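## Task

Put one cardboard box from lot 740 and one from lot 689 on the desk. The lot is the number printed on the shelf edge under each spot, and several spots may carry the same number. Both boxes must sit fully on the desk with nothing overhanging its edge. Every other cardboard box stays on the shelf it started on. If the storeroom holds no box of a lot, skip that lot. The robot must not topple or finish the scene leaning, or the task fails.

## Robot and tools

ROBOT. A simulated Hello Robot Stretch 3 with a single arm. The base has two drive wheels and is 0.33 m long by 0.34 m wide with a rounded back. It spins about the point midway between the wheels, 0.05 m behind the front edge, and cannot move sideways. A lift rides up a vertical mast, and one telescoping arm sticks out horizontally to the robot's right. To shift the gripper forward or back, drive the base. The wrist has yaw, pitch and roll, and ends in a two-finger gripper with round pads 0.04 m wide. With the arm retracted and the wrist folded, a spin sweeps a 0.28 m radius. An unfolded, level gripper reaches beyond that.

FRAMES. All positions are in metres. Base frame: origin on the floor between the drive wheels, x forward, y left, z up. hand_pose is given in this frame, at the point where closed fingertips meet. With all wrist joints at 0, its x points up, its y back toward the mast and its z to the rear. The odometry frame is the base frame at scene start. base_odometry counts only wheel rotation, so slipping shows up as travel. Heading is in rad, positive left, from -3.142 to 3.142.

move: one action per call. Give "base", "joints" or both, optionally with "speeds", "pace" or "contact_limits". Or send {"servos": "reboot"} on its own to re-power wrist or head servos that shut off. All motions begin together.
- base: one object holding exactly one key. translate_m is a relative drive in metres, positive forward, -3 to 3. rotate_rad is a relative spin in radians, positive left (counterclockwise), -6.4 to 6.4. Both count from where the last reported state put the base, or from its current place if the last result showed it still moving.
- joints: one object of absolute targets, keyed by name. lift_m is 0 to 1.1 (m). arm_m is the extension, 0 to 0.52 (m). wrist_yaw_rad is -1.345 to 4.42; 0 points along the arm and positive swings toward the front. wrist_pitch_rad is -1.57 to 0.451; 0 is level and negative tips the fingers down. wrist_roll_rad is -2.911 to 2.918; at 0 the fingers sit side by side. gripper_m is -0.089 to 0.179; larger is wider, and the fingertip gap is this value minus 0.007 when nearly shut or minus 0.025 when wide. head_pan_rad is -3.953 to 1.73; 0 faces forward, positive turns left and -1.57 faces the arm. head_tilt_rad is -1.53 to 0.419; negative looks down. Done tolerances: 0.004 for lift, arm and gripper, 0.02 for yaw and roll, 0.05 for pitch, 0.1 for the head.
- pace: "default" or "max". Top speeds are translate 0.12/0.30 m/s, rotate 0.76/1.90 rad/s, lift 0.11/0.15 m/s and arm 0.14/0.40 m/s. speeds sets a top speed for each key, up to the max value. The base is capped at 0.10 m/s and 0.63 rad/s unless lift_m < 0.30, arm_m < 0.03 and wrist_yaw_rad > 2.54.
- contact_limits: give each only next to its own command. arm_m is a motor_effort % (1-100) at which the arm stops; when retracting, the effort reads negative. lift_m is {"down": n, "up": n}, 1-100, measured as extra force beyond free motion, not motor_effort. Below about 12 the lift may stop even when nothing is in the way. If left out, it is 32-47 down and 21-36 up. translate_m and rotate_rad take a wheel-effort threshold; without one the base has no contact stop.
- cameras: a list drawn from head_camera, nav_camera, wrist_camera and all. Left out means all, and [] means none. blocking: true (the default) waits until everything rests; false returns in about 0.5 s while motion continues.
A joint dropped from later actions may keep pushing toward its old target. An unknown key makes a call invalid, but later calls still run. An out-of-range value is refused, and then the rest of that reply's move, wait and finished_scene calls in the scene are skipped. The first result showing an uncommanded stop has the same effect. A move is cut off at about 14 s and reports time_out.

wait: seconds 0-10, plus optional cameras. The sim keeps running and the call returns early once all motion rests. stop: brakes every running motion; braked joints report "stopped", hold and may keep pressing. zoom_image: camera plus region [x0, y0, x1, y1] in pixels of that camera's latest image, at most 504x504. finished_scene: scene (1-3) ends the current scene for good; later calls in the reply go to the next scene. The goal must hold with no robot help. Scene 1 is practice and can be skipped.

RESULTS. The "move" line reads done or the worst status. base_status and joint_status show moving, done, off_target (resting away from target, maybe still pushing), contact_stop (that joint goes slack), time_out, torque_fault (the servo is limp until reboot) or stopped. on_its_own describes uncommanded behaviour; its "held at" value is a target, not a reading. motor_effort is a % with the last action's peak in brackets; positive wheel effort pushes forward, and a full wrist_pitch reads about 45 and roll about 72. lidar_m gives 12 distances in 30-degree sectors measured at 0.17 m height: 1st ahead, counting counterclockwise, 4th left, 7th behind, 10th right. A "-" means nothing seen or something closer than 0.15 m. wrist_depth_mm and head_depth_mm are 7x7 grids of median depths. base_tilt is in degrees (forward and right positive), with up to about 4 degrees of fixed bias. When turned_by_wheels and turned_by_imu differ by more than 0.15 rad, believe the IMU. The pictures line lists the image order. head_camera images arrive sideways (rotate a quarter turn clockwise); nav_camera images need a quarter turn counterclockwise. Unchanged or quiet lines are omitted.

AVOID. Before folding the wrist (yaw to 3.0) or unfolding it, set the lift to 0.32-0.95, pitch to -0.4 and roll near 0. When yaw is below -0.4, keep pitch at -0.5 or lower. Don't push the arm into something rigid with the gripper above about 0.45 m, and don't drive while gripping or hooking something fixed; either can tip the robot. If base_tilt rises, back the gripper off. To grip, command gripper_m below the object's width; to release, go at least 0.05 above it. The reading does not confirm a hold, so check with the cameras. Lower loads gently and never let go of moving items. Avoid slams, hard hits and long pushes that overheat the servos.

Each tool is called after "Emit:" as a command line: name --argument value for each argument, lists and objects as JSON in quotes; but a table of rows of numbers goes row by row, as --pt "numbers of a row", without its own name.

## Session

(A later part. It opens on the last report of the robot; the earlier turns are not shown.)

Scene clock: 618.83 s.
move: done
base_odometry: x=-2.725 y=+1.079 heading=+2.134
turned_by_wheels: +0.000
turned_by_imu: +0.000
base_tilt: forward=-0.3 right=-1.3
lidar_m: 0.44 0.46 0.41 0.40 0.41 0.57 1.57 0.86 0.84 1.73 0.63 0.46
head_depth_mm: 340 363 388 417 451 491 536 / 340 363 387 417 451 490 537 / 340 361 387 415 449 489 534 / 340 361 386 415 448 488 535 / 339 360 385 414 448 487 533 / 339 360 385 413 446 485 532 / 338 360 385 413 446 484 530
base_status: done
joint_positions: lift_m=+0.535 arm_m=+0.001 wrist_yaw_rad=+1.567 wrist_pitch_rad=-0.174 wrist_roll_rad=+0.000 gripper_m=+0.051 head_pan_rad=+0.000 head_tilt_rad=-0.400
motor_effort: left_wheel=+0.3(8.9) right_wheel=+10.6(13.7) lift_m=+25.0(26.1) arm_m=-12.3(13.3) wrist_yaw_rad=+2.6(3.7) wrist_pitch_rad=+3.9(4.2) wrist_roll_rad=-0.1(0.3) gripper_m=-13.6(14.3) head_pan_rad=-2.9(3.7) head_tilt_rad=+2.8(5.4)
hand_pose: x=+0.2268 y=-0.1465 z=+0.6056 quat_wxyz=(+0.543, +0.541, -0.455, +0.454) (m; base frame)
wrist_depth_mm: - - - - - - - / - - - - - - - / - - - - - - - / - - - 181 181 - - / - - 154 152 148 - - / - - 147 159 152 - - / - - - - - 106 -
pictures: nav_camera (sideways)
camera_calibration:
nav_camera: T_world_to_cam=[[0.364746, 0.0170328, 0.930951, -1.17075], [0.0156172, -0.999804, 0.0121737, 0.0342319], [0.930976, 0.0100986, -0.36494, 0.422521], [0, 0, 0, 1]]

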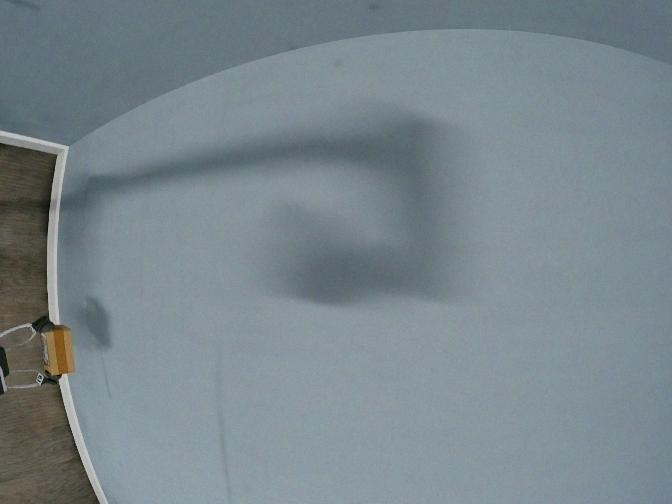

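Emit:
move --base '{"rotate_rad": -1.65}' --joints '{"head_pan_rad": -0.3, "head_tilt_rad": -0.3}' --cameras '["nav_camera", "head_camera"]'

Scene clock: 635.80 s.
move: done
base_odometry: x=-2.725 y=+1.079 heading=+0.485
turned_by_wheels: -1.650
turned_by_imu: -1.624
base_tilt: forward=-0.2 right=-1.3
lidar_m: 2.27 0.67 0.47 0.44 0.45 0.42 0.40 0.41 0.53 1.26 1.58 0.84
head_depth_mm: 771 781 795 807 825 866 921 / 903 919 936 954 973 1002 1023 / 2859 3327 3469 1176 1197 1230 1263 / 3112 3279 3450 3514 2896 2002 1540 / 2944 3119 3247 3432 2886 1988 1532 / 2851 2987 3120 3277 2833 1962 1534 / 2747 2876 3023 3183 2828 1963 1517
base_status: done
joint_positions: lift_m=+0.535 arm_m=+0.001 wrist_yaw_rad=+1.567 wrist_pitch_rad=-0.174 wrist_roll_rad=+0.000 gripper_m=+0.051 head_pan_rad=-0.300 head_tilt_rad=-0.299
joint_status: all done
motor_effort: left_wheel=+8.0(11.3) right_wheel=-9.6(13.4) lift_m=+31.1(31.6) arm_m=-12.7(14.2) wrist_yaw_rad=+1.1(3.3) wrist_pitch_rad=+3.9(4.1) wrist_roll_rad=+0.2(0.3) gripper_m=-13.4(14.1) head_pan_rad=+3.7(4.2) head_tilt_rad=+3.7(7.9)
hand_pose: x=+0.2268 y=-0.1465 z=+0.6056 quat_wxyz=(+0.543, +0.541, -0.455, +0.454) (m; base frame)
wrist_depth_mm: - - - - - - - / - - - - - - - / - - - - - - - / - - - 197 - - - / - - 154 152 148 - - / - - 147 159 152 - - / - 860 850 863 849 121 -
pictures: head_camera (sideways), nav_camera (sideways)
camera_calibration:
head_camera: T_world_to_cam=[[-0.246888, 0.0280107, -0.968639, 1.2777], [0.334116, 0.940748, -0.0579559, 0.0730449], [0.909622, -0.337947, -0.241619, 0.264494], [0, 0, 0, 1]]
nav_camera: T_world_to_cam=[[0.262483, -0.0634518, 0.962848, -1.21178], [-0.282083, -0.959292, 0.0136814, 0.0340834], [0.922785, -0.275194, -0.269696, 0.298615], [0, 0, 0, 1]]

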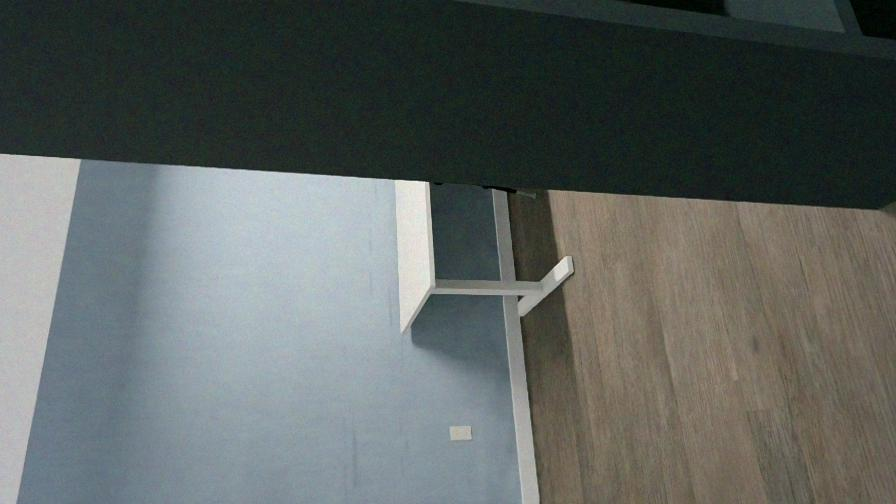

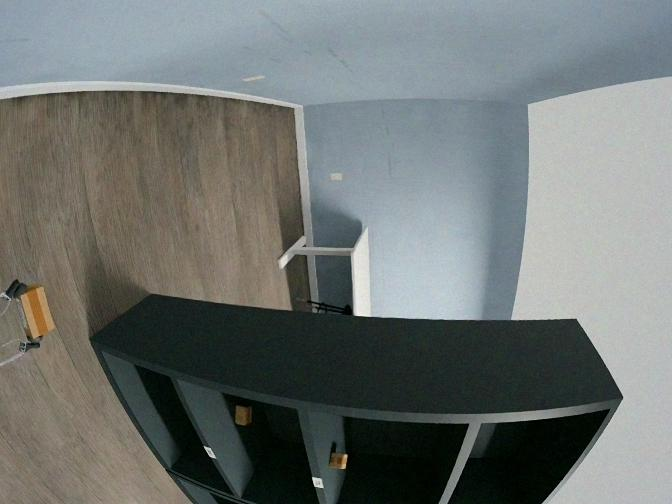

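Emit:
move --base '{"translate_m": 1.3}' --joints '{"lift_m": 0.8}' --cameras '[]'

Emit:
move --base '{"translate_m": 1.0}' --joints '{"head_pan_rad": -0.8, "head_tilt_rad": -0.5}' --cameras '["nav_camera", "head_camera"]'

Scene clock: 673.90 s.
move: done
turned_by_wheels: +0.000
turned_by_imu: +0.000
base_status: done
joint_status: all done
motor_effort: left_wheel=+6.4(12.8) right_wheel=+2.6(10.5) lift_m=+25.6(33.9) arm_m=-9.9(13.3) wrist_yaw_rad=+2.1(3.8) wrist_pitch_rad=+4.1(4.3) wrist_roll_rad=+0.1(0.3) gripper_m=-13.4(14.4) head_pan_rad=+2.5(4.2) head_tilt_rad=-3.7(4.3)
pictures: none

Scene clock: 685.00 s.
move: done
base_odometry: x=-0.690 y=+2.151 heading=+0.485
turned_by_wheels: +0.000
turned_by_imu: +0.000
base_tilt: forward=-0.3 right=-1.2
lidar_m: 1.07 0.90 0.62 0.59 0.60 0.78 1.86 1.29 1.62 3.67 1.03 1.13
head_depth_mm: 2106 2353 2543 1379 1100 1627 1326 / 1796 1989 2135 1364 994 1624 1288 / 1546 1716 1878 1347 1085 1616 1308 / 1367 1495 1630 1338 1255 1420 1301 / 1225 1326 1436 1322 1736 1544 1296 / 1110 1184 1275 1352 1506 1528 1290 / 1018 1079 1151 1239 1337 1451 1291
base_status: done
joint_positions: lift_m=+0.800 arm_m=+0.001 wrist_yaw_rad=+1.567 wrist_pitch_rad=-0.175 wrist_roll_rad=+0.000 gripper_m=+0.051 head_pan_rad=-0.800 head_tilt_rad=-0.500
joint_status: all done
motor_effort: left_wheel=+7.8(12.7) right_wheel=+0.8(10.4) lift_m=+26.5(27.2) arm_m=-8.1(10.9) wrist_yaw_rad=+0.7(3.5) wrist_pitch_rad=+4.1(4.3) wrist_roll_rad=-0.1(0.3) gripper_m=-13.6(14.2) head_pan_rad=+3.2(5.1) head_tilt_rad=+4.3(5.9)
hand_pose: x=+0.2268 y=-0.1465 z=+0.8704 quat_wxyz=(+0.543, +0.541, -0.455, +0.454) (m; base frame)
wrist_depth_mm: 881 - - - - - - / 927 - - - - - - / - - - - - - - / - - - 197 - - - / - - 153 152 148 - - / - - 147 159 152 - - / - - - - - - -
pictures: head_camera (sideways), nav_camera (sideways)
camera_calibration:
head_camera: T_world_to_cam=[[-0.334307, 0.277781, -0.900598, 1.18941], [0.735393, 0.674523, -0.0649318, 0.079663], [0.589437, -0.684001, -0.429775, 0.511319], [0, 0, 0, 1]]
nav_camera: T_world_to_cam=[[0.329856, -0.315168, 0.889868, -1.11693], [-0.705521, -0.70861, 0.0105508, 0.0407451], [0.627244, -0.631301, -0.456097, 0.542996], [0, 0, 0, 1]]

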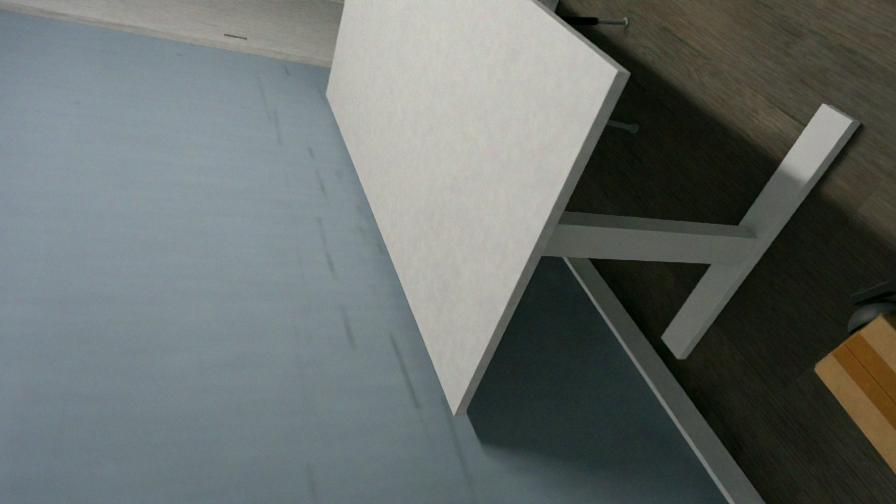

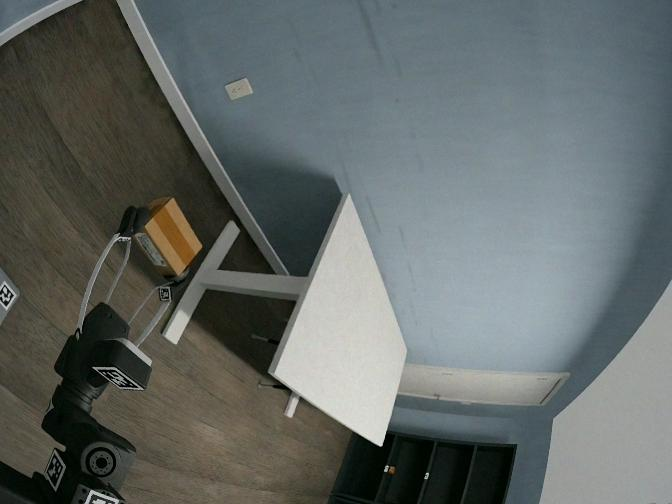

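Emit:
move --base '{"rotate_rad": 0.067}' --cameras '[]'

Emit:
move --base '{"translate_m": 0.6}' --joints '{"head_pan_rad": -1.3, "head_tilt_rad": -0.6}' --cameras '["nav_camera", "head_camera"]'

Scene clock: 720.00 s.
move: done
turned_by_wheels: +0.067
turned_by_imu: +0.066
base_status: done
motor_effort: left_wheel=-9.4(10.3) right_wheel=+8.3(11.2) lift_m=+27.4(27.7) arm_m=-7.9(8.6) wrist_yaw_rad=+1.3(2.8) wrist_pitch_rad=+4.2(4.3) wrist_roll_rad=-0.1(0.3) gripper_m=-13.6(13.9) head_pan_rad=+3.3(4.1) head_tilt_rad=+2.9(4.5)
pictures: none

Scene clock: 727.13 s.
move: done
base_odometry: x=-0.179 y=+2.465 heading=+0.552
turned_by_wheels: +0.000
turned_by_imu: +0.001
base_tilt: forward=-0.2 right=-1.3
lidar_m: 0.48 0.50 0.61 0.59 0.61 0.83 1.87 1.88 2.57 0.84 0.67 0.49
head_depth_mm: 3264 3506 1733 1134 942 1495 1243 / 3370 3627 1709 1122 939 1487 1242 / 2180 2647 1676 1107 1046 1273 1236 / 1468 1651 1601 1101 1725 1467 1222 / 1085 1182 1295 1087 1554 1454 1218 / 857 915 984 1031 1145 1288 1202 / 711 750 797 847 908 979 1052
base_status: done
joint_positions: lift_m=+0.800 arm_m=+0.001 wrist_yaw_rad=+1.567 wrist_pitch_rad=-0.175 wrist_roll_rad=+0.000 gripper_m=+0.051 head_pan_rad=-1.300 head_tilt_rad=-0.600
joint_status: all done
motor_effort: left_wheel=+4.4(9.1) right_wheel=+5.0(13.9) lift_m=+28.3(28.9) arm_m=-6.8(8.5) wrist_yaw_rad=+2.9(3.4) wrist_pitch_rad=+4.2(4.3) wrist_roll_rad=+0.1(0.3) gripper_m=-13.7(14.4) head_pan_rad=+3.3(4.7) head_tilt_rad=-5.5(7.7)
hand_pose: x=+0.2268 y=-0.1465 z=+0.8704 quat_wxyz=(+0.543, +0.541, -0.455, +0.454) (m; base frame)
wrist_depth_mm: - - - - - - - / - - - - - - - / - - - - - - - / - - - 182 182 - - / - - 154 152 148 - - / - - 147 159 152 - - / - - - - - 105 -
pictures: head_camera (sideways), nav_camera (sideways)
camera_calibration:
head_camera: T_world_to_cam=[[-0.183727, 0.488763, -0.852851, 1.12622], [0.966975, 0.245783, -0.0674557, 0.0815275], [0.176647, -0.837079, -0.517778, 0.628345], [0, 0, 0, 1]]
nav_camera: T_world_to_cam=[[0.161578, -0.518291, 0.839802, -1.05062], [-0.958618, -0.284559, 0.00881974, 0.044544], [0.234402, -0.806474, -0.542821, 0.658233], [0, 0, 0, 1]]

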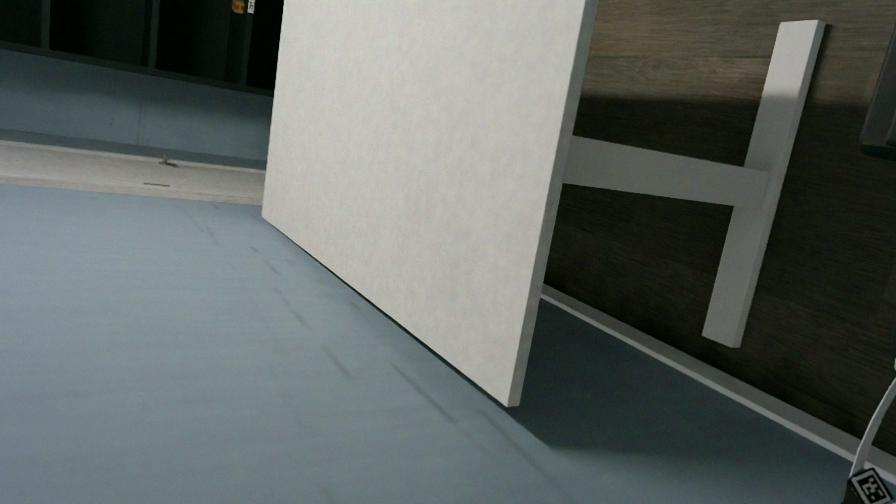

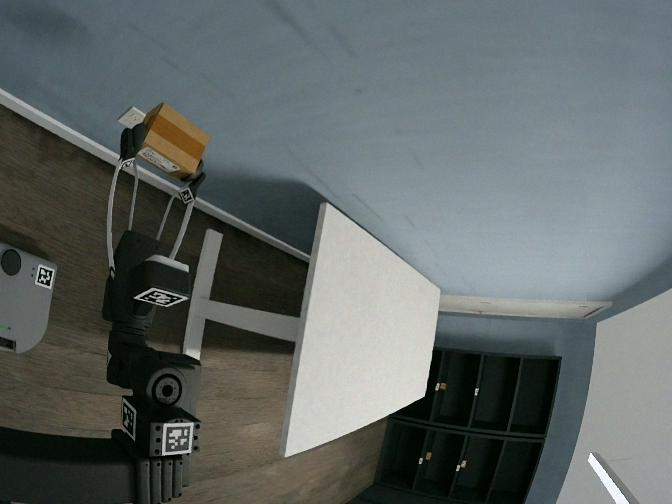

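Emit:
move --joints '{"wrist_yaw_rad": 0.0}' --speeds '{"wrist_yaw_rad": 0.8}' --cameras '[]'

Emit:
move --joints '{"arm_m": 0.463, "head_pan_rad": -1.57, "head_tilt_rad": -0.65}' --cameras '["nav_camera", "head_camera", "wrist_camera"]'

Scene clock: 748.20 s.
move: done
turned_by_wheels: +0.000
turned_by_imu: +0.000
joint_status: all done
motor_effort: left_wheel=+4.9(5.2) right_wheel=+4.7(5.4) lift_m=+29.0(29.5) arm_m=-6.3(7.4) wrist_yaw_rad=-3.3(7.6) wrist_pitch_rad=+4.1(4.3) wrist_roll_rad=+0.0(0.3) gripper_m=-13.6(14.2) head_pan_rad=+2.8(3.9) head_tilt_rad=-5.2(6.2)
pictures: none

Scene clock: 752.80 s.
move: done
base_odometry: x=-0.179 y=+2.465 heading=+0.552
turned_by_wheels: +0.000
turned_by_imu: +0.000
base_tilt: forward=-0.2 right=-1.0
lidar_m: 0.48 0.49 0.61 0.59 0.61 0.84 1.86 1.88 2.57 0.84 0.67 0.49
head_depth_mm: 3355 3784 3356 2300 1766 299 - / 3271 3633 3319 947 391 325 1185 / 3341 3687 1461 615 1688 1393 1199 / 3412 3433 1447 889 1639 1350 1194 / 3396 3601 1418 1002 1630 1342 1183 / 2048 2004 1404 992 1718 1358 1183 / 1366 1398 1320 984 1485 1361 1180
joint_positions: lift_m=+0.800 arm_m=+0.463 wrist_yaw_rad=+0.003 wrist_pitch_rad=-0.175 wrist_roll_rad=+0.000 gripper_m=+0.051 head_pan_rad=-1.571 head_tilt_rad=-0.652
joint_status: all done
motor_effort: left_wheel=+4.5(5.2) right_wheel=+5.3(5.5) lift_m=+30.2(30.4) arm_m=+14.1(15.7) wrist_yaw_rad=-2.8(5.0) wrist_pitch_rad=+4.1(4.2) wrist_roll_rad=-0.1(0.3) gripper_m=-13.3(14.3) head_pan_rad=-0.5(4.3) head_tilt_rad=+0.0(7.4)
hand_pose: x=-0.0208 y=-0.8561 z=+0.8704 quat_wxyz=(+0.705, +0.063, -0.704, -0.061) (m; base frame)
wrist_depth_mm: - - - - - - - / - - - - - - - / - - - - - - - / - - - 182 181 - - / - - 154 152 148 - - / - - 147 159 152 - - / - - - - - 105 -
pictures: head_camera (sideways), nav_camera (sideways), wrist_camera
camera_calibration:
head_camera: T_world_to_cam=[[-0.0461633, 0.56334, -0.824934, 1.08898], [0.997479, -0.0185572, -0.0684915, 0.0826853], [-0.0538925, -0.826017, -0.561063, 0.686068], [0, 0, 0, 1]]
nav_camera: T_world_to_cam=[[0.0169175, -0.585159, 0.810742, -1.01185], [-0.999807, -0.0179682, 0.007894, 0.046001], [0.00994835, -0.81072, -0.58535, 0.714932], [0, 0, 0, 1]]
wrist_camera: T_world_to_cam=[[-0.998866, -0.0449129, -0.0157967, -0.0387861], [-0.00183842, 0.367932, -0.929851, 1.15684], [0.0475744, -0.928767, -0.367597, -0.308008], [0, 0, 0, 1]]

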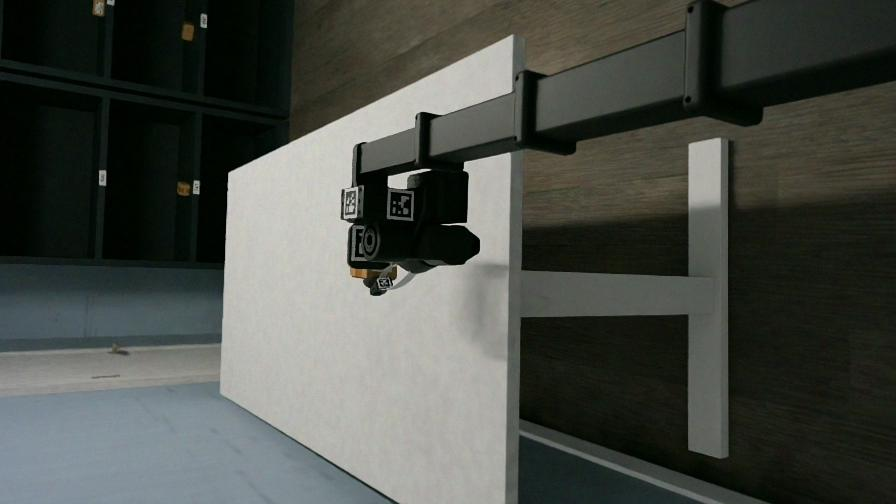

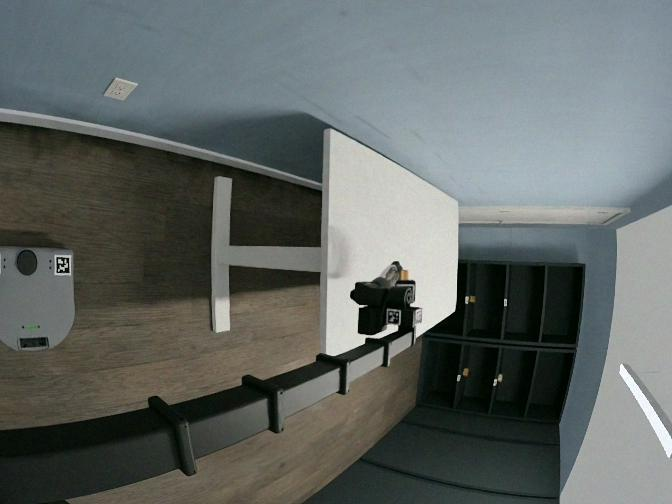

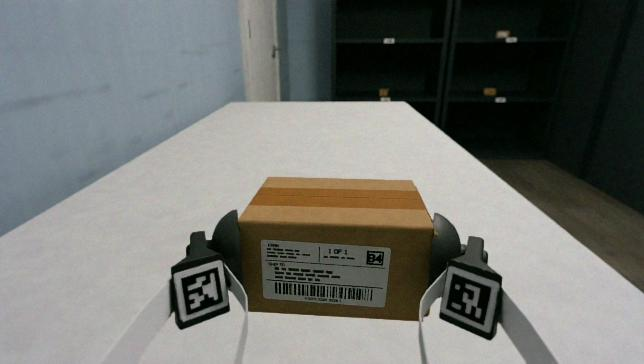

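Emit:
move --joints '{"lift_m": 0.70}' --cameras '["wrist_camera"]'

Emit:
move --joints '{"lift_m": 0.655}' --speeds '{"lift_m": 0.02}' --contact_limits '{"lift_m": {"down": 12}}' --cameras '["wrist_camera", "head_camera"]'

Scene clock: 767.17 s.
move: done
turned_by_wheels: +0.000
turned_by_imu: +0.000
joint_status: all done
motor_effort: left_wheel=+4.5(5.1) right_wheel=+4.5(5.3) lift_m=+25.7(26.3) arm_m=+12.6(14.4) wrist_yaw_rad=-2.9(4.1) wrist_pitch_rad=+4.2(4.3) wrist_roll_rad=-0.1(0.3) gripper_m=-13.6(14.1) head_pan_rad=+2.6(2.9) head_tilt_rad=+3.0(4.6)
pictures: wrist_camera
camera_calibration:
wrist_camera: T_world_to_cam=[[-0.998866, -0.0449128, -0.0157967, -0.0403659], [-0.00183842, 0.367932, -0.929851, 1.06386], [0.0475743, -0.928767, -0.367597, -0.34477], [0, 0, 0, 1]]

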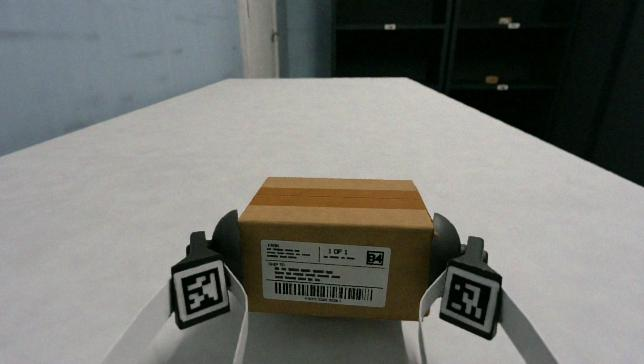

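Scene clock: 769.80 s.
move: done
base_odometry: x=-0.179 y=+2.465 heading=+0.552
turned_by_wheels: +0.000
turned_by_imu: +0.000
base_tilt: forward=-0.3 right=-1.1
lidar_m: 0.48 0.49 0.61 0.59 0.61 0.84 1.86 1.88 2.58 0.84 0.67 0.49
head_depth_mm: 3414 3743 3286 2338 1767 1441 1218 / 3270 3599 3314 1033 1703 1334 386 / 3412 3611 1480 1026 697 1347 1178 / 3412 3454 1450 939 1175 1349 1206 / 3381 3568 1439 1002 1583 1337 1198 / 2044 2032 1414 1001 1722 1364 1186 / 1361 1380 1315 988 1487 1360 1182
joint_positions: lift_m=+0.655 arm_m=+0.463 wrist_yaw_rad=+0.003 wrist_pitch_rad=-0.085 wrist_roll_rad=+0.000 gripper_m=+0.051 head_pan_rad=-1.570 head_tilt_rad=-0.650
joint_status: all done
on_its_own: wrist_pitch_rad is at rest, and its effort (-12.5) is outside its rest range (-8 to +12)
motor_effort: left_wheel=+5.0(5.2) right_wheel=+5.2(5.5) lift_m=+16.5(26.4) arm_m=+11.0(13.4) wrist_yaw_rad=-2.8(4.3) wrist_pitch_rad=-12.5(12.8) wrist_roll_rad=+0.0(0.3) gripper_m=-13.5(14.1) head_pan_rad=+2.8(4.2) head_tilt_rad=+3.3(4.0)
contact_limits: lift_m down 12 (down: maximum 72; up: maximum 65)
hand_pose: x=-0.0207 y=-0.8613 z=+0.7481 quat_wxyz=(+0.707, +0.031, -0.706, -0.029) (m; base frame)
wrist_depth_mm: - - - - - - - / - - - - - - - / - - - - - - - / - - - 182 181 - - / - - 153 152 149 - - / - - 137 158 151 - - / - - - - - 106 -
pictures: head_camera (sideways), wrist_camera
camera_calibration:
head_camera: T_world_to_cam=[[-0.0466713, 0.562003, -0.825817, 1.09013], [0.997496, -0.0177637, -0.0684626, 0.0826478], [-0.0531458, -0.826944, -0.559767, 0.684376], [0, 0, 0, 1]]
wrist_camera: T_world_to_cam=[[-0.998864, -0.0461336, -0.0119411, -0.0448791], [-0.00158286, 0.28256, -0.959248, 0.993454], [0.0476276, -0.958139, -0.282312, -0.44686], [0, 0, 0, 1]]

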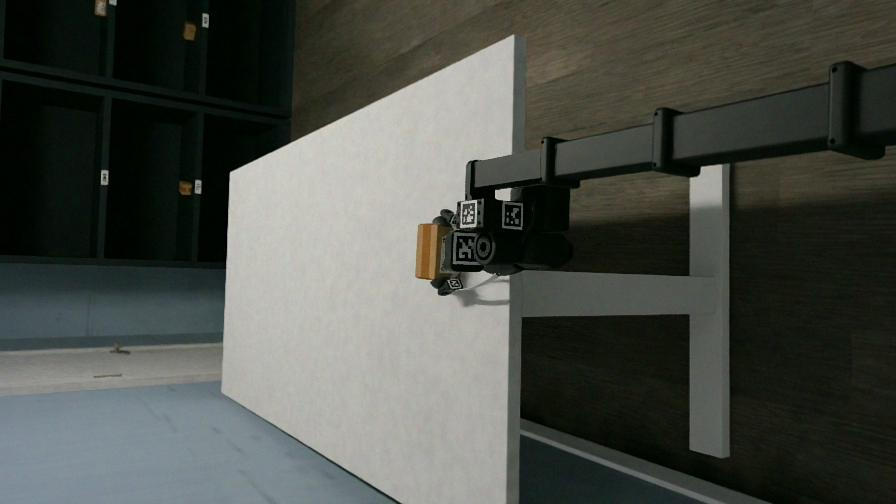

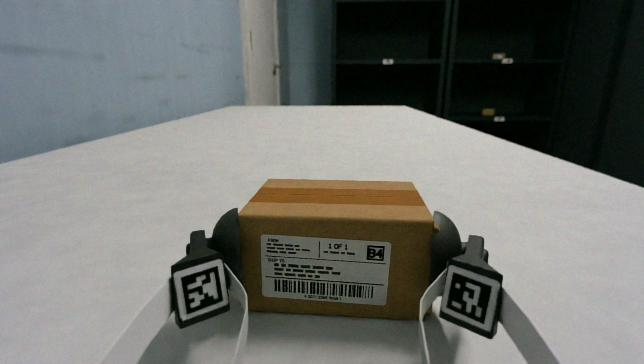

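Emit:
move --joints '{"lift_m": 0.669}' --speeds '{"lift_m": 0.02}' --cameras '[]'

Emit:
move --joints '{"gripper_m": 0.17}' --cameras '["wrist_camera", "head_camera"]'

Scene clock: 779.60 s.
move: done
turned_by_wheels: +0.000
turned_by_imu: +0.000
joint_status: all done
motor_effort: left_wheel=+4.4(5.0) right_wheel=+4.3(5.3) lift_m=+26.3(29.6) arm_m=+9.3(9.8) wrist_yaw_rad=-3.4(4.3) wrist_pitch_rad=-4.4(12.6) wrist_roll_rad=-0.2(0.3) gripper_m=-13.4(14.1) head_pan_rad=+3.6(4.0) head_tilt_rad=+2.1(3.7)
pictures: none

Scene clock: 781.33 s.
move: done
base_odometry: x=-0.179 y=+2.465 heading=+0.552
turned_by_wheels: +0.000
turned_by_imu: +0.000
base_tilt: forward=-0.4 right=-1.1
lidar_m: 0.48 0.49 0.61 0.59 0.61 0.84 1.86 1.88 2.58 0.84 0.67 0.49
head_depth_mm: 3443 3707 3367 2330 1767 1451 1217 / 3291 3642 3317 1032 1670 478 374 / 3363 3703 1472 1017 686 1355 1198 / 3400 3461 1451 933 1199 1353 1195 / 3382 3548 1439 1002 1567 1338 1193 / 2026 2012 1403 995 1715 1367 1192 / 1358 1382 1316 987 1487 1362 1180
joint_positions: lift_m=+0.669 arm_m=+0.463 wrist_yaw_rad=+0.003 wrist_pitch_rad=-0.164 wrist_roll_rad=+0.000 gripper_m=+0.170 head_pan_rad=-1.570 head_tilt_rad=-0.650
joint_status: all done
motor_effort: left_wheel=+4.7(5.3) right_wheel=+4.9(5.5) lift_m=+30.2(31.6) arm_m=+7.5(9.3) wrist_yaw_rad=-1.9(4.0) wrist_pitch_rad=+2.1(4.5) wrist_roll_rad=-0.3(0.3) gripper_m=+0.6(83.8) head_pan_rad=+3.5(4.1) head_tilt_rad=+3.0(3.7)
hand_pose: x=-0.0208 y=-0.8568 z=+0.7421 quat_wxyz=(+0.705, +0.059, -0.704, -0.057) (m; base frame)
wrist_depth_mm: - - - - - - - / - - - - - - - / - - - - - - - / - - 165 165 164 - - / - 143 157 154 150 - - / - 124 - 162 159 - - / - - - - - - 106
pictures: head_camera (sideways), wrist_camera
camera_calibration:
head_camera: T_world_to_cam=[[-0.0467354, 0.561993, -0.82582, 1.09014], [0.997498, -0.0176503, -0.0684625, 0.0826476], [-0.0530514, -0.826953, -0.559762, 0.68437], [0, 0, 0, 1]]
wrist_camera: T_world_to_cam=[[-0.998875, -0.0448713, -0.0153417, -0.041198], [-0.00173383, 0.357858, -0.933774, 1.03208], [0.0473899, -0.932697, -0.357533, -0.366687], [0, 0, 0, 1]]

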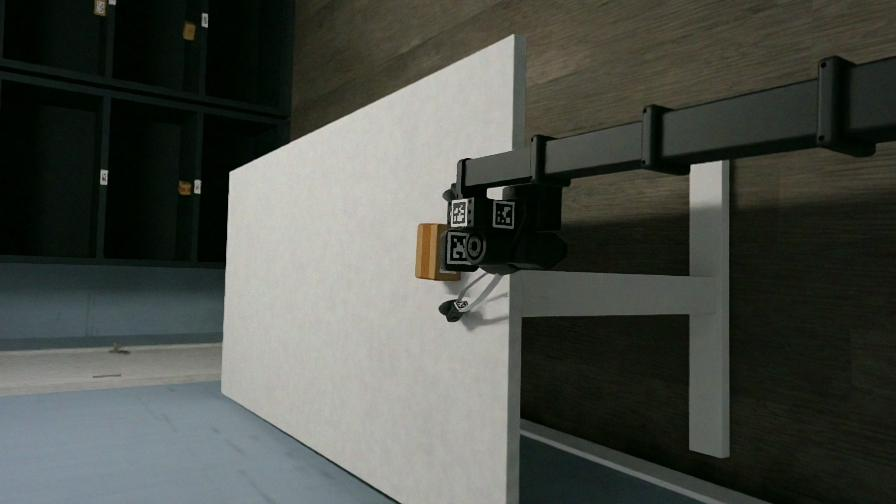

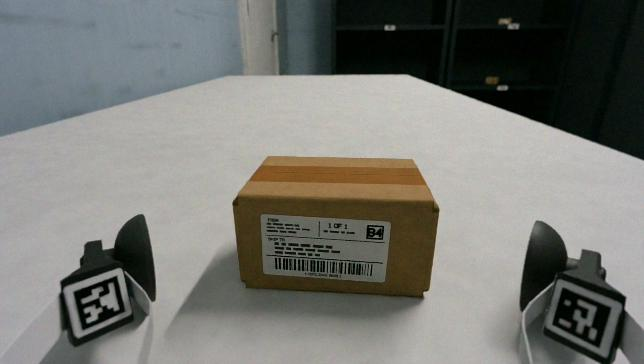

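Emit:
move --joints '{"arm_m": 0.0, "head_pan_rad": -1.57, "head_tilt_rad": -0.6}' --cameras '["head_camera"]'

Emit:
move --joints '{"wrist_pitch_rad": -0.4, "wrist_yaw_rad": 3.0, "gripper_m": 0.04}' --cameras '["nav_camera"]'

Emit:
move --base '{"translate_m": -1.1}' --joints '{"lift_m": 0.28}' --cameras '["nav_camera"]'

Scene clock: 805.83 s.
move: done
turned_by_wheels: +0.000
turned_by_imu: +0.000
joint_status: all done
motor_effort: left_wheel=+4.5(5.2) right_wheel=+4.8(5.5) lift_m=+28.9(30.3) arm_m=-13.2(15.6) wrist_yaw_rad=-3.1(4.4) wrist_pitch_rad=+2.4(2.4) wrist_roll_rad=-0.2(0.3) gripper_m=+0.8(1.2) head_pan_rad=+3.2(5.4) head_tilt_rad=-1.2(4.0)
pictures: head_camera (sideways)
camera_calibration:
head_camera: T_world_to_cam=[[-0.0467322, 0.518728, -0.853661, 1.12644], [0.997502, -0.0210895, -0.0674216, 0.081297], [-0.0529768, -0.854679, -0.516447, 0.628014], [0, 0, 0, 1]]

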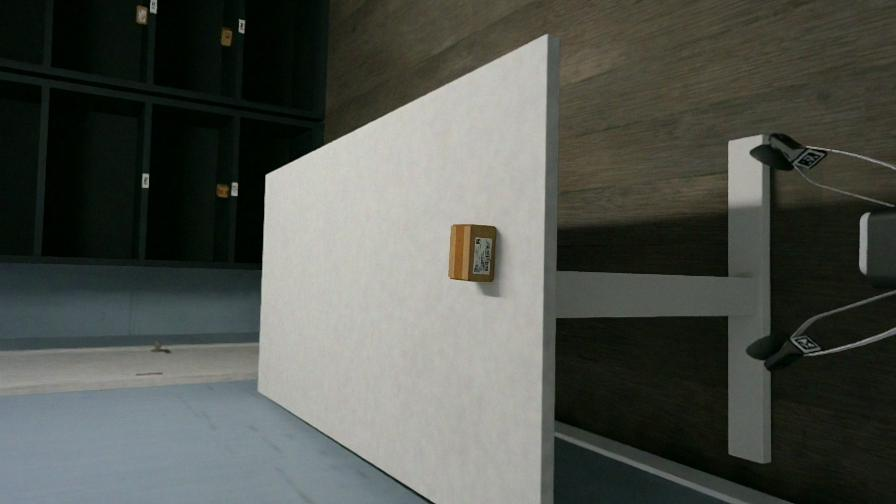

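Scene clock: 808.30 s.
move: done
turned_by_wheels: +0.000
turned_by_imu: +0.000
joint_status: all done
motor_effort: left_wheel=+4.7(5.1) right_wheel=+4.3(5.6) lift_m=+28.8(29.6) arm_m=-12.8(13.9) wrist_yaw_rad=+3.0(5.7) wrist_pitch_rad=+1.9(4.5) wrist_roll_rad=+0.0(0.3) gripper_m=+0.4(82.8) head_pan_rad=+3.0(4.0) head_tilt_rad=-4.0(4.6)
pictures: nav_camera (sideways)
camera_calibration:
nav_camera: T_world_to_cam=[[0.0175104, -0.541301, 0.840647, -1.05084], [-0.999788, -0.0186017, 0.0088474, 0.0447591], [0.0108483, -0.840623, -0.541512, 0.657893], [0, 0, 0, 1]]

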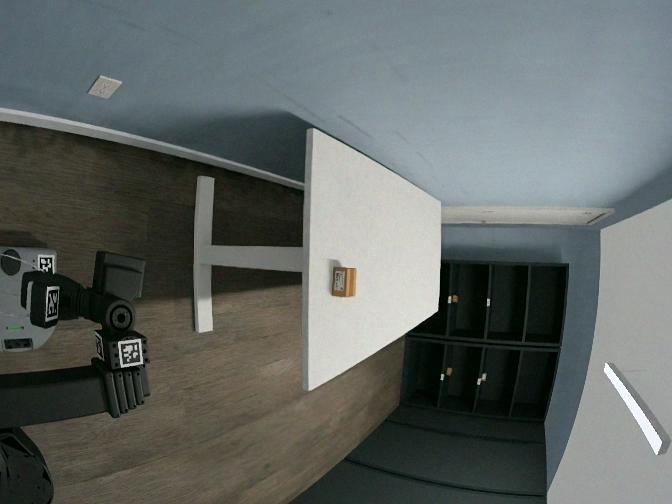

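Scene clock: 819.23 s.
move: done
base_odometry: x=-1.116 y=+1.889 heading=+0.552
turned_by_wheels: +0.000
turned_by_imu: -0.001
base_tilt: forward=-0.3 right=-1.2
lidar_m: 1.57 0.84 0.61 0.59 0.61 0.84 2.17 0.84 1.02 2.81 1.82 1.38
head_depth_mm: 2057 2029 1959 1926 1792 1497 1247 / 3013 2955 2878 2400 1855 1489 1242 / 3399 3677 3598 2473 1855 1486 1239 / 3412 3645 3692 2482 1851 1472 1229 / 3342 3606 3644 2433 1820 1460 1224 / 3380 3696 3588 2417 1796 1458 1218 / 3348 3694 3521 2392 1807 1448 1215
base_status: done
joint_positions: lift_m=+0.280 arm_m=+0.001 wrist_yaw_rad=+2.997 wrist_pitch_rad=-0.414 wrist_roll_rad=+0.000 gripper_m=+0.040 head_pan_rad=-1.570 head_tilt_rad=-0.600
joint_status: all done
motor_effort: left_wheel=-4.5(13.1) right_wheel=-8.3(11.4) lift_m=+23.5(26.9) arm_m=-12.3(13.8) wrist_yaw_rad=+2.1(3.8) wrist_pitch_rad=+2.1(2.2) wrist_roll_rad=+0.1(0.3) gripper_m=+0.5(1.1) head_pan_rad=+2.8(3.6) head_tilt_rad=-4.4(6.2)
hand_pose: x=+0.0112 y=+0.0770 z=+0.2936 quat_wxyz=(+0.195, +0.700, +0.095, +0.680) (m; base frame)
wrist_depth_mm: - 137 - - - - - / - 148 - - - - - / - 162 170 - - - - / 685 182 192 689 702 710 688 / 604 580 202 569 565 576 582 / 515 508 126 302 129 498 496 / 431 280 257 268 423 432 431
pictures: nav_camera (sideways)
camera_calibration:
nav_camera: T_world_to_cam=[[0.0175116, -0.54262, 0.839796, -1.04973], [-0.999788, -0.0186157, 0.00881954, 0.0447954], [0.0108477, -0.839772, -0.542831, 0.659609], [0, 0, 0, 1]]

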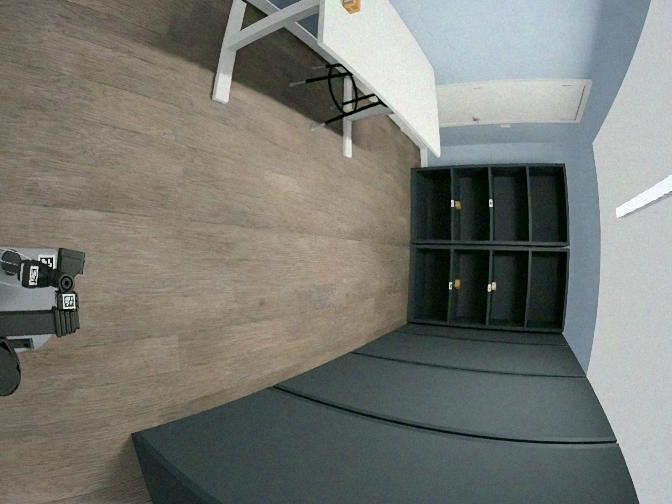

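Emit:
move --base '{"rotate_rad": -1.58}' --joints '{"head_pan_rad": 0.0, "head_tilt_rad": -0.3}' --pace "max" --cameras '[]'

Emit:
move --base '{"translate_m": 2.3}' --pace "max" --cameras '["head_camera", "nav_camera"]'

Scene clock: 833.23 s.
move: done
turned_by_wheels: -1.580
turned_by_imu: -1.549
base_status: done
joint_status: all done
motor_effort: left_wheel=+5.4(15.1) right_wheel=-8.7(15.5) lift_m=+25.3(26.2) arm_m=-12.8(14.2) wrist_yaw_rad=+2.1(3.5) wrist_pitch_rad=+2.1(2.2) wrist_roll_rad=+0.0(0.3) gripper_m=+0.4(0.7) head_pan_rad=-3.2(5.5) head_tilt_rad=+4.9(6.6)
pictures: none

Scene clock: 842.33 s.
move: done
base_odometry: x=+0.072 y=-0.080 heading=-1.028
turned_by_wheels: +0.000
turned_by_imu: +0.002
base_tilt: forward=-0.3 right=-1.1
lidar_m: 1.41 1.78 1.57 1.11 1.38 1.76 2.87 1.05 0.77 0.75 0.78 1.07
head_depth_mm: 1516 1657 1747 1750 1660 1754 1573 / 1544 1660 1752 1802 1752 1908 1546 / 1565 1636 1754 1803 1689 1889 1544 / 1581 1649 1755 1807 1719 1896 1545 / 1264 1313 1398 1437 1524 1665 1546 / 1499 1650 1747 1799 1688 1785 1520 / 1603 1663 1762 1853 1781 1867 1508
base_status: done
joint_positions: lift_m=+0.280 arm_m=+0.001 wrist_yaw_rad=+2.997 wrist_pitch_rad=-0.414 wrist_roll_rad=+0.000 gripper_m=+0.040 head_pan_rad=+0.000 head_tilt_rad=-0.300
motor_effort: left_wheel=+0.6(14.1) right_wheel=+5.3(13.1) lift_m=+27.8(29.2) arm_m=-9.9(13.8) wrist_yaw_rad=+2.1(3.3) wrist_pitch_rad=+2.1(2.3) wrist_roll_rad=-0.2(0.3) gripper_m=+0.0(0.9) head_pan_rad=-3.2(3.9) head_tilt_rad=+2.6(5.6)
hand_pose: x=+0.0111 y=+0.0770 z=+0.2936 quat_wxyz=(+0.195, +0.700, +0.095, +0.680) (m; base frame)
wrist_depth_mm: - 137 - - - - - / - 147 - - - - - / 928 162 858 910 893 881 872 / 730 186 656 720 705 706 694 / 595 580 202 569 568 579 575 / 513 512 127 302 129 497 493 / 436 281 257 270 424 431 428
pictures: head_camera (sideways), nav_camera (sideways)
camera_calibration:
head_camera: T_world_to_cam=[[-0.244428, -0.0462504, -0.968564, 1.27759], [0.0409628, 0.997478, -0.0579685, 0.0748495], [0.968802, -0.0538442, -0.241917, 0.264522], [0, 0, 0, 1]]
nav_camera: T_world_to_cam=[[0.269804, 0.0170059, 0.962765, -1.21171], [0.0142135, -0.999805, 0.0136769, 0.0322817], [0.96281, 0.0099942, -0.269993, 0.298757], [0, 0, 0, 1]]

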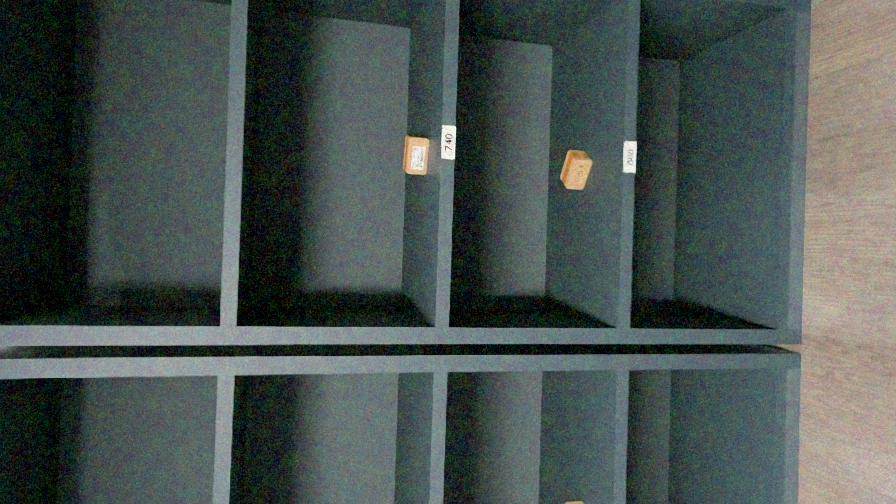

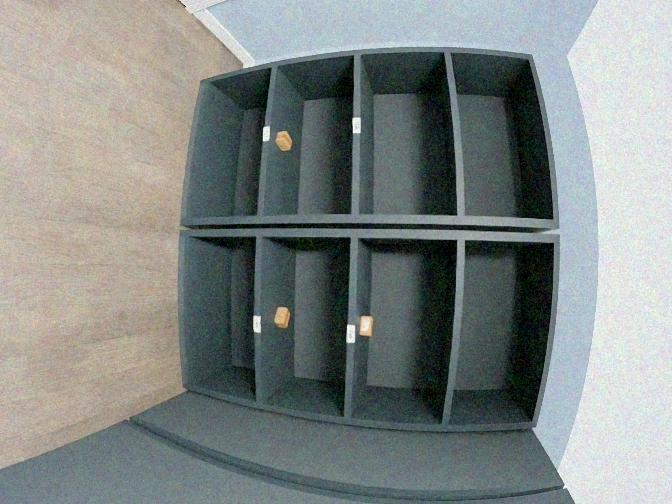

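Emit:
move --base '{"translate_m": 0.78}' --pace "max" --cameras '[]'

Emit:
move --base '{"rotate_rad": 1.57}' --joints '{"head_pan_rad": -1.57, "head_tilt_rad": -0.3}' --pace "max" --cameras '[]'

Emit:
move --base '{"translate_m": -0.3}' --joints '{"lift_m": 0.85}' --cameras '["head_camera", "nav_camera"]'

Scene clock: 864.43 s.
move: done
turned_by_wheels: +0.000
turned_by_imu: +0.000
base_status: done
motor_effort: left_wheel=+5.7(15.7) right_wheel=+0.5(12.4) lift_m=+27.0(30.9) arm_m=-7.5(9.1) wrist_yaw_rad=+3.0(3.3) wrist_pitch_rad=+2.2(2.2) wrist_roll_rad=+0.1(0.3) gripper_m=+0.4(0.8) head_pan_rad=-2.1(3.3) head_tilt_rad=+0.0(1.7)
pictures: none

Scene clock: 866.57 s.
move: done
turned_by_wheels: +1.570
turned_by_imu: +1.538
base_status: done
joint_status: all done
motor_effort: left_wheel=-6.7(14.9) right_wheel=+8.7(14.3) lift_m=+24.5(26.9) arm_m=-13.0(14.0) wrist_yaw_rad=+2.1(3.0) wrist_pitch_rad=+2.1(2.2) wrist_roll_rad=+0.1(0.3) gripper_m=+0.1(1.0) head_pan_rad=+3.5(4.6) head_tilt_rad=-0.5(5.3)
pictures: none

Scene clock: 872.57 s.
move: done
base_odometry: x=+0.218 y=-0.903 heading=+0.542
turned_by_wheels: +0.000
turned_by_imu: +0.000
base_tilt: forward=-0.2 right=-1.0
lidar_m: 1.80 1.67 1.82 1.85 0.66 0.48 0.46 0.48 0.65 1.08 0.77 1.51
head_depth_mm: 939 746 1015 1049 735 1022 904 / 933 639 1025 1067 729 1175 927 / 932 655 1019 1064 724 1168 919 / 931 673 1017 1059 715 1169 917 / 928 690 1016 1057 713 1165 911 / 925 711 1012 1046 751 1162 911 / 918 733 1014 1050 745 1148 902
base_status: done
joint_positions: lift_m=+0.850 arm_m=+0.001 wrist_yaw_rad=+2.997 wrist_pitch_rad=-0.414 wrist_roll_rad=+0.000 gripper_m=+0.040 head_pan_rad=-1.570 head_tilt_rad=-0.300
joint_status: all done
motor_effort: left_wheel=-3.8(13.0) right_wheel=-8.3(11.1) lift_m=+28.4(33.9) arm_m=-10.9(13.8) wrist_yaw_rad=+2.4(3.6) wrist_pitch_rad=+2.1(2.2) wrist_roll_rad=+0.0(0.4) gripper_m=+0.1(1.1) head_pan_rad=+3.3(4.1) head_tilt_rad=-2.8(2.8)
hand_pose: x=+0.0110 y=+0.0770 z=+0.8636 quat_wxyz=(+0.195, +0.700, +0.095, +0.680) (m; base frame)
wrist_depth_mm: - 137 - - - - - / - 148 - - - - - / - 160 - - - - - / - 178 - - - - - / - - 203 - - - - / - - 126 - 130 - - / - - 260 - - - -
pictures: head_camera (sideways), nav_camera (sideways)
camera_calibration:
head_camera: T_world_to_cam=[[-0.0464808, 0.244384, -0.968564, 1.27638], [0.997516, -0.0400222, -0.0579685, 0.0690145], [-0.0529306, -0.968852, -0.241917, 0.270754], [0, 0, 0, 1]]
nav_camera: T_world_to_cam=[[0.0172603, -0.269787, 0.962765, -1.21017], [-0.999792, -0.0151563, 0.0136769, 0.0384672], [0.0109021, -0.962801, -0.269993, 0.304564], [0, 0, 0, 1]]

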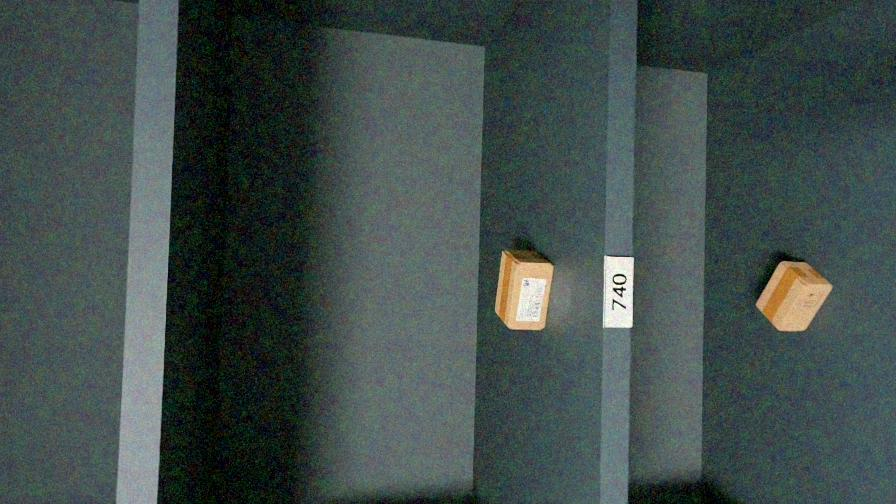

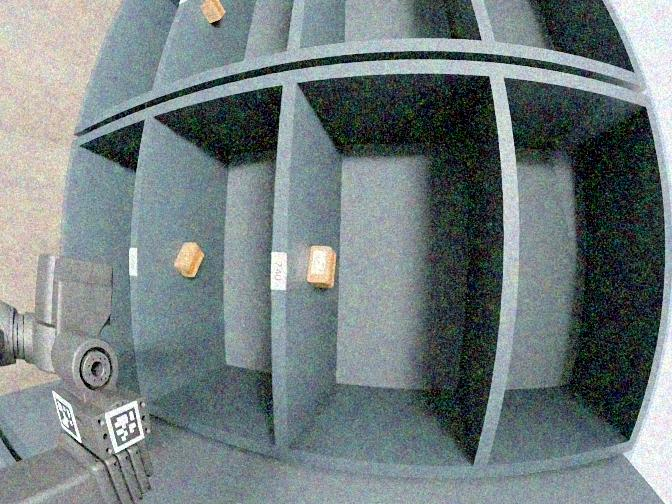

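Emit:
move --base '{"translate_m": 0.03}' --joints '{"wrist_yaw_rad": 0.0, "wrist_pitch_rad": -0.4}' --cameras '[]'

Emit:
move --joints '{"lift_m": 0.98, "wrist_pitch_rad": -0.2, "gripper_m": 0.17, "head_tilt_rad": -0.35}' --cameras '["head_camera", "wrist_camera"]'

Scene clock: 898.57 s.
move: done
turned_by_wheels: +0.000
turned_by_imu: +0.000
base_status: done
joint_status: all done
motor_effort: left_wheel=+4.1(9.6) right_wheel=+6.7(9.2) lift_m=+26.6(26.6) arm_m=-8.0(9.6) wrist_yaw_rad=-3.1(5.7) wrist_pitch_rad=+2.1(4.3) wrist_roll_rad=+0.0(0.3) gripper_m=+0.2(1.0) head_pan_rad=+3.3(4.2) head_tilt_rad=-3.4(3.9)
pictures: none

Scene clock: 900.57 s.
move: done
base_odometry: x=+0.244 y=-0.887 heading=+0.542
turned_by_wheels: +0.000
turned_by_imu: +0.000
base_tilt: forward=-0.3 right=-1.3
lidar_m: 1.78 1.64 2.53 1.96 0.71 0.51 0.49 0.51 0.69 1.08 0.76 1.48
head_depth_mm: 906 949 1025 1020 749 1098 - / 906 969 1023 1062 739 1048 - / 904 972 1023 1058 733 - - / 901 965 1026 1059 725 - - / 887 959 1017 1051 722 1114 864 / 891 960 1016 1037 761 984 864 / 889 959 1017 1025 752 1098 860
joint_positions: lift_m=+0.980 arm_m=+0.001 wrist_yaw_rad=+0.003 wrist_pitch_rad=-0.221 wrist_roll_rad=+0.000 gripper_m=+0.170 head_pan_rad=-1.570 head_tilt_rad=-0.352
joint_status: all done
motor_effort: left_wheel=+4.3(4.4) right_wheel=+6.7(7.5) lift_m=+28.7(33.6) arm_m=-6.9(7.8) wrist_yaw_rad=-2.6(4.5) wrist_pitch_rad=+3.5(5.8) wrist_roll_rad=-0.1(0.3) gripper_m=+0.9(84.4) head_pan_rad=+3.4(4.0) head_tilt_rad=-1.8(5.0)
hand_pose: x=-0.0207 y=-0.3902 z=+1.0389 quat_wxyz=(+0.703, +0.079, -0.702, -0.077) (m; base frame)
wrist_depth_mm: - 753 - - - 716 - / - - - - - 760 - / - - - 530 - - - / - - - 414 - - - / - 144 - - - 884 - / - 124 - - - - - / - - - - - - 106
pictures: head_camera (sideways), wrist_camera
camera_calibration:
head_camera: T_world_to_cam=[[-0.0465218, 0.294477, -0.954525, 1.25804], [0.997513, -0.0369481, -0.0600157, 0.0716758], [-0.0529412, -0.954944, -0.292026, 0.335973], [0, 0, 0, 1]]
wrist_camera: T_world_to_cam=[[-0.998863, -0.0442545, -0.0177346, -0.01291], [-0.00201533, 0.410844, -0.911703, 1.14002], [0.0476331, -0.910631, -0.410466, 0.238244], [0, 0, 0, 1]]

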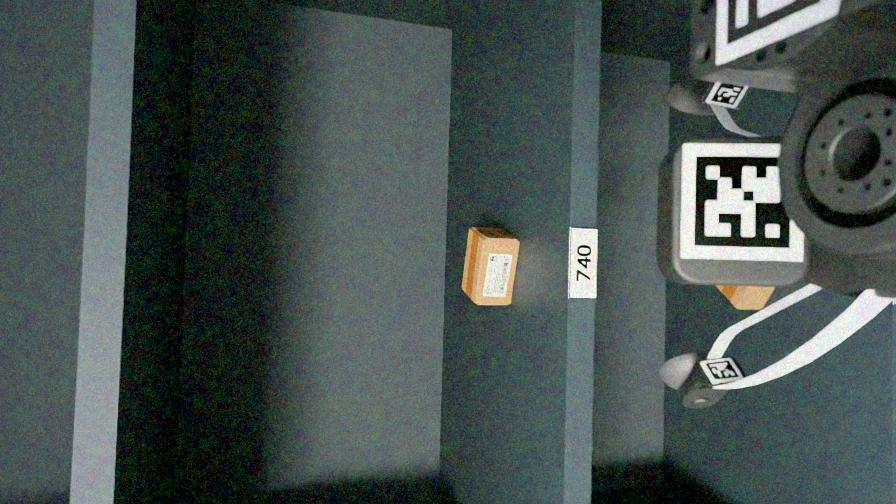

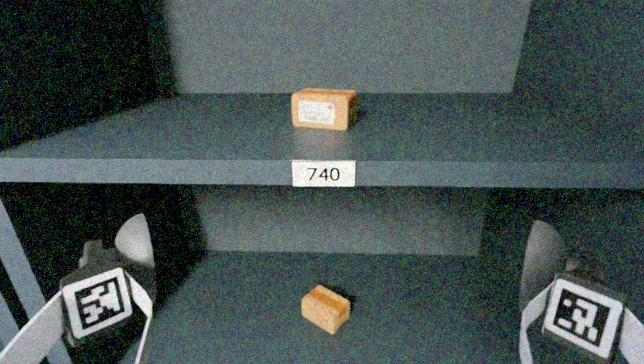

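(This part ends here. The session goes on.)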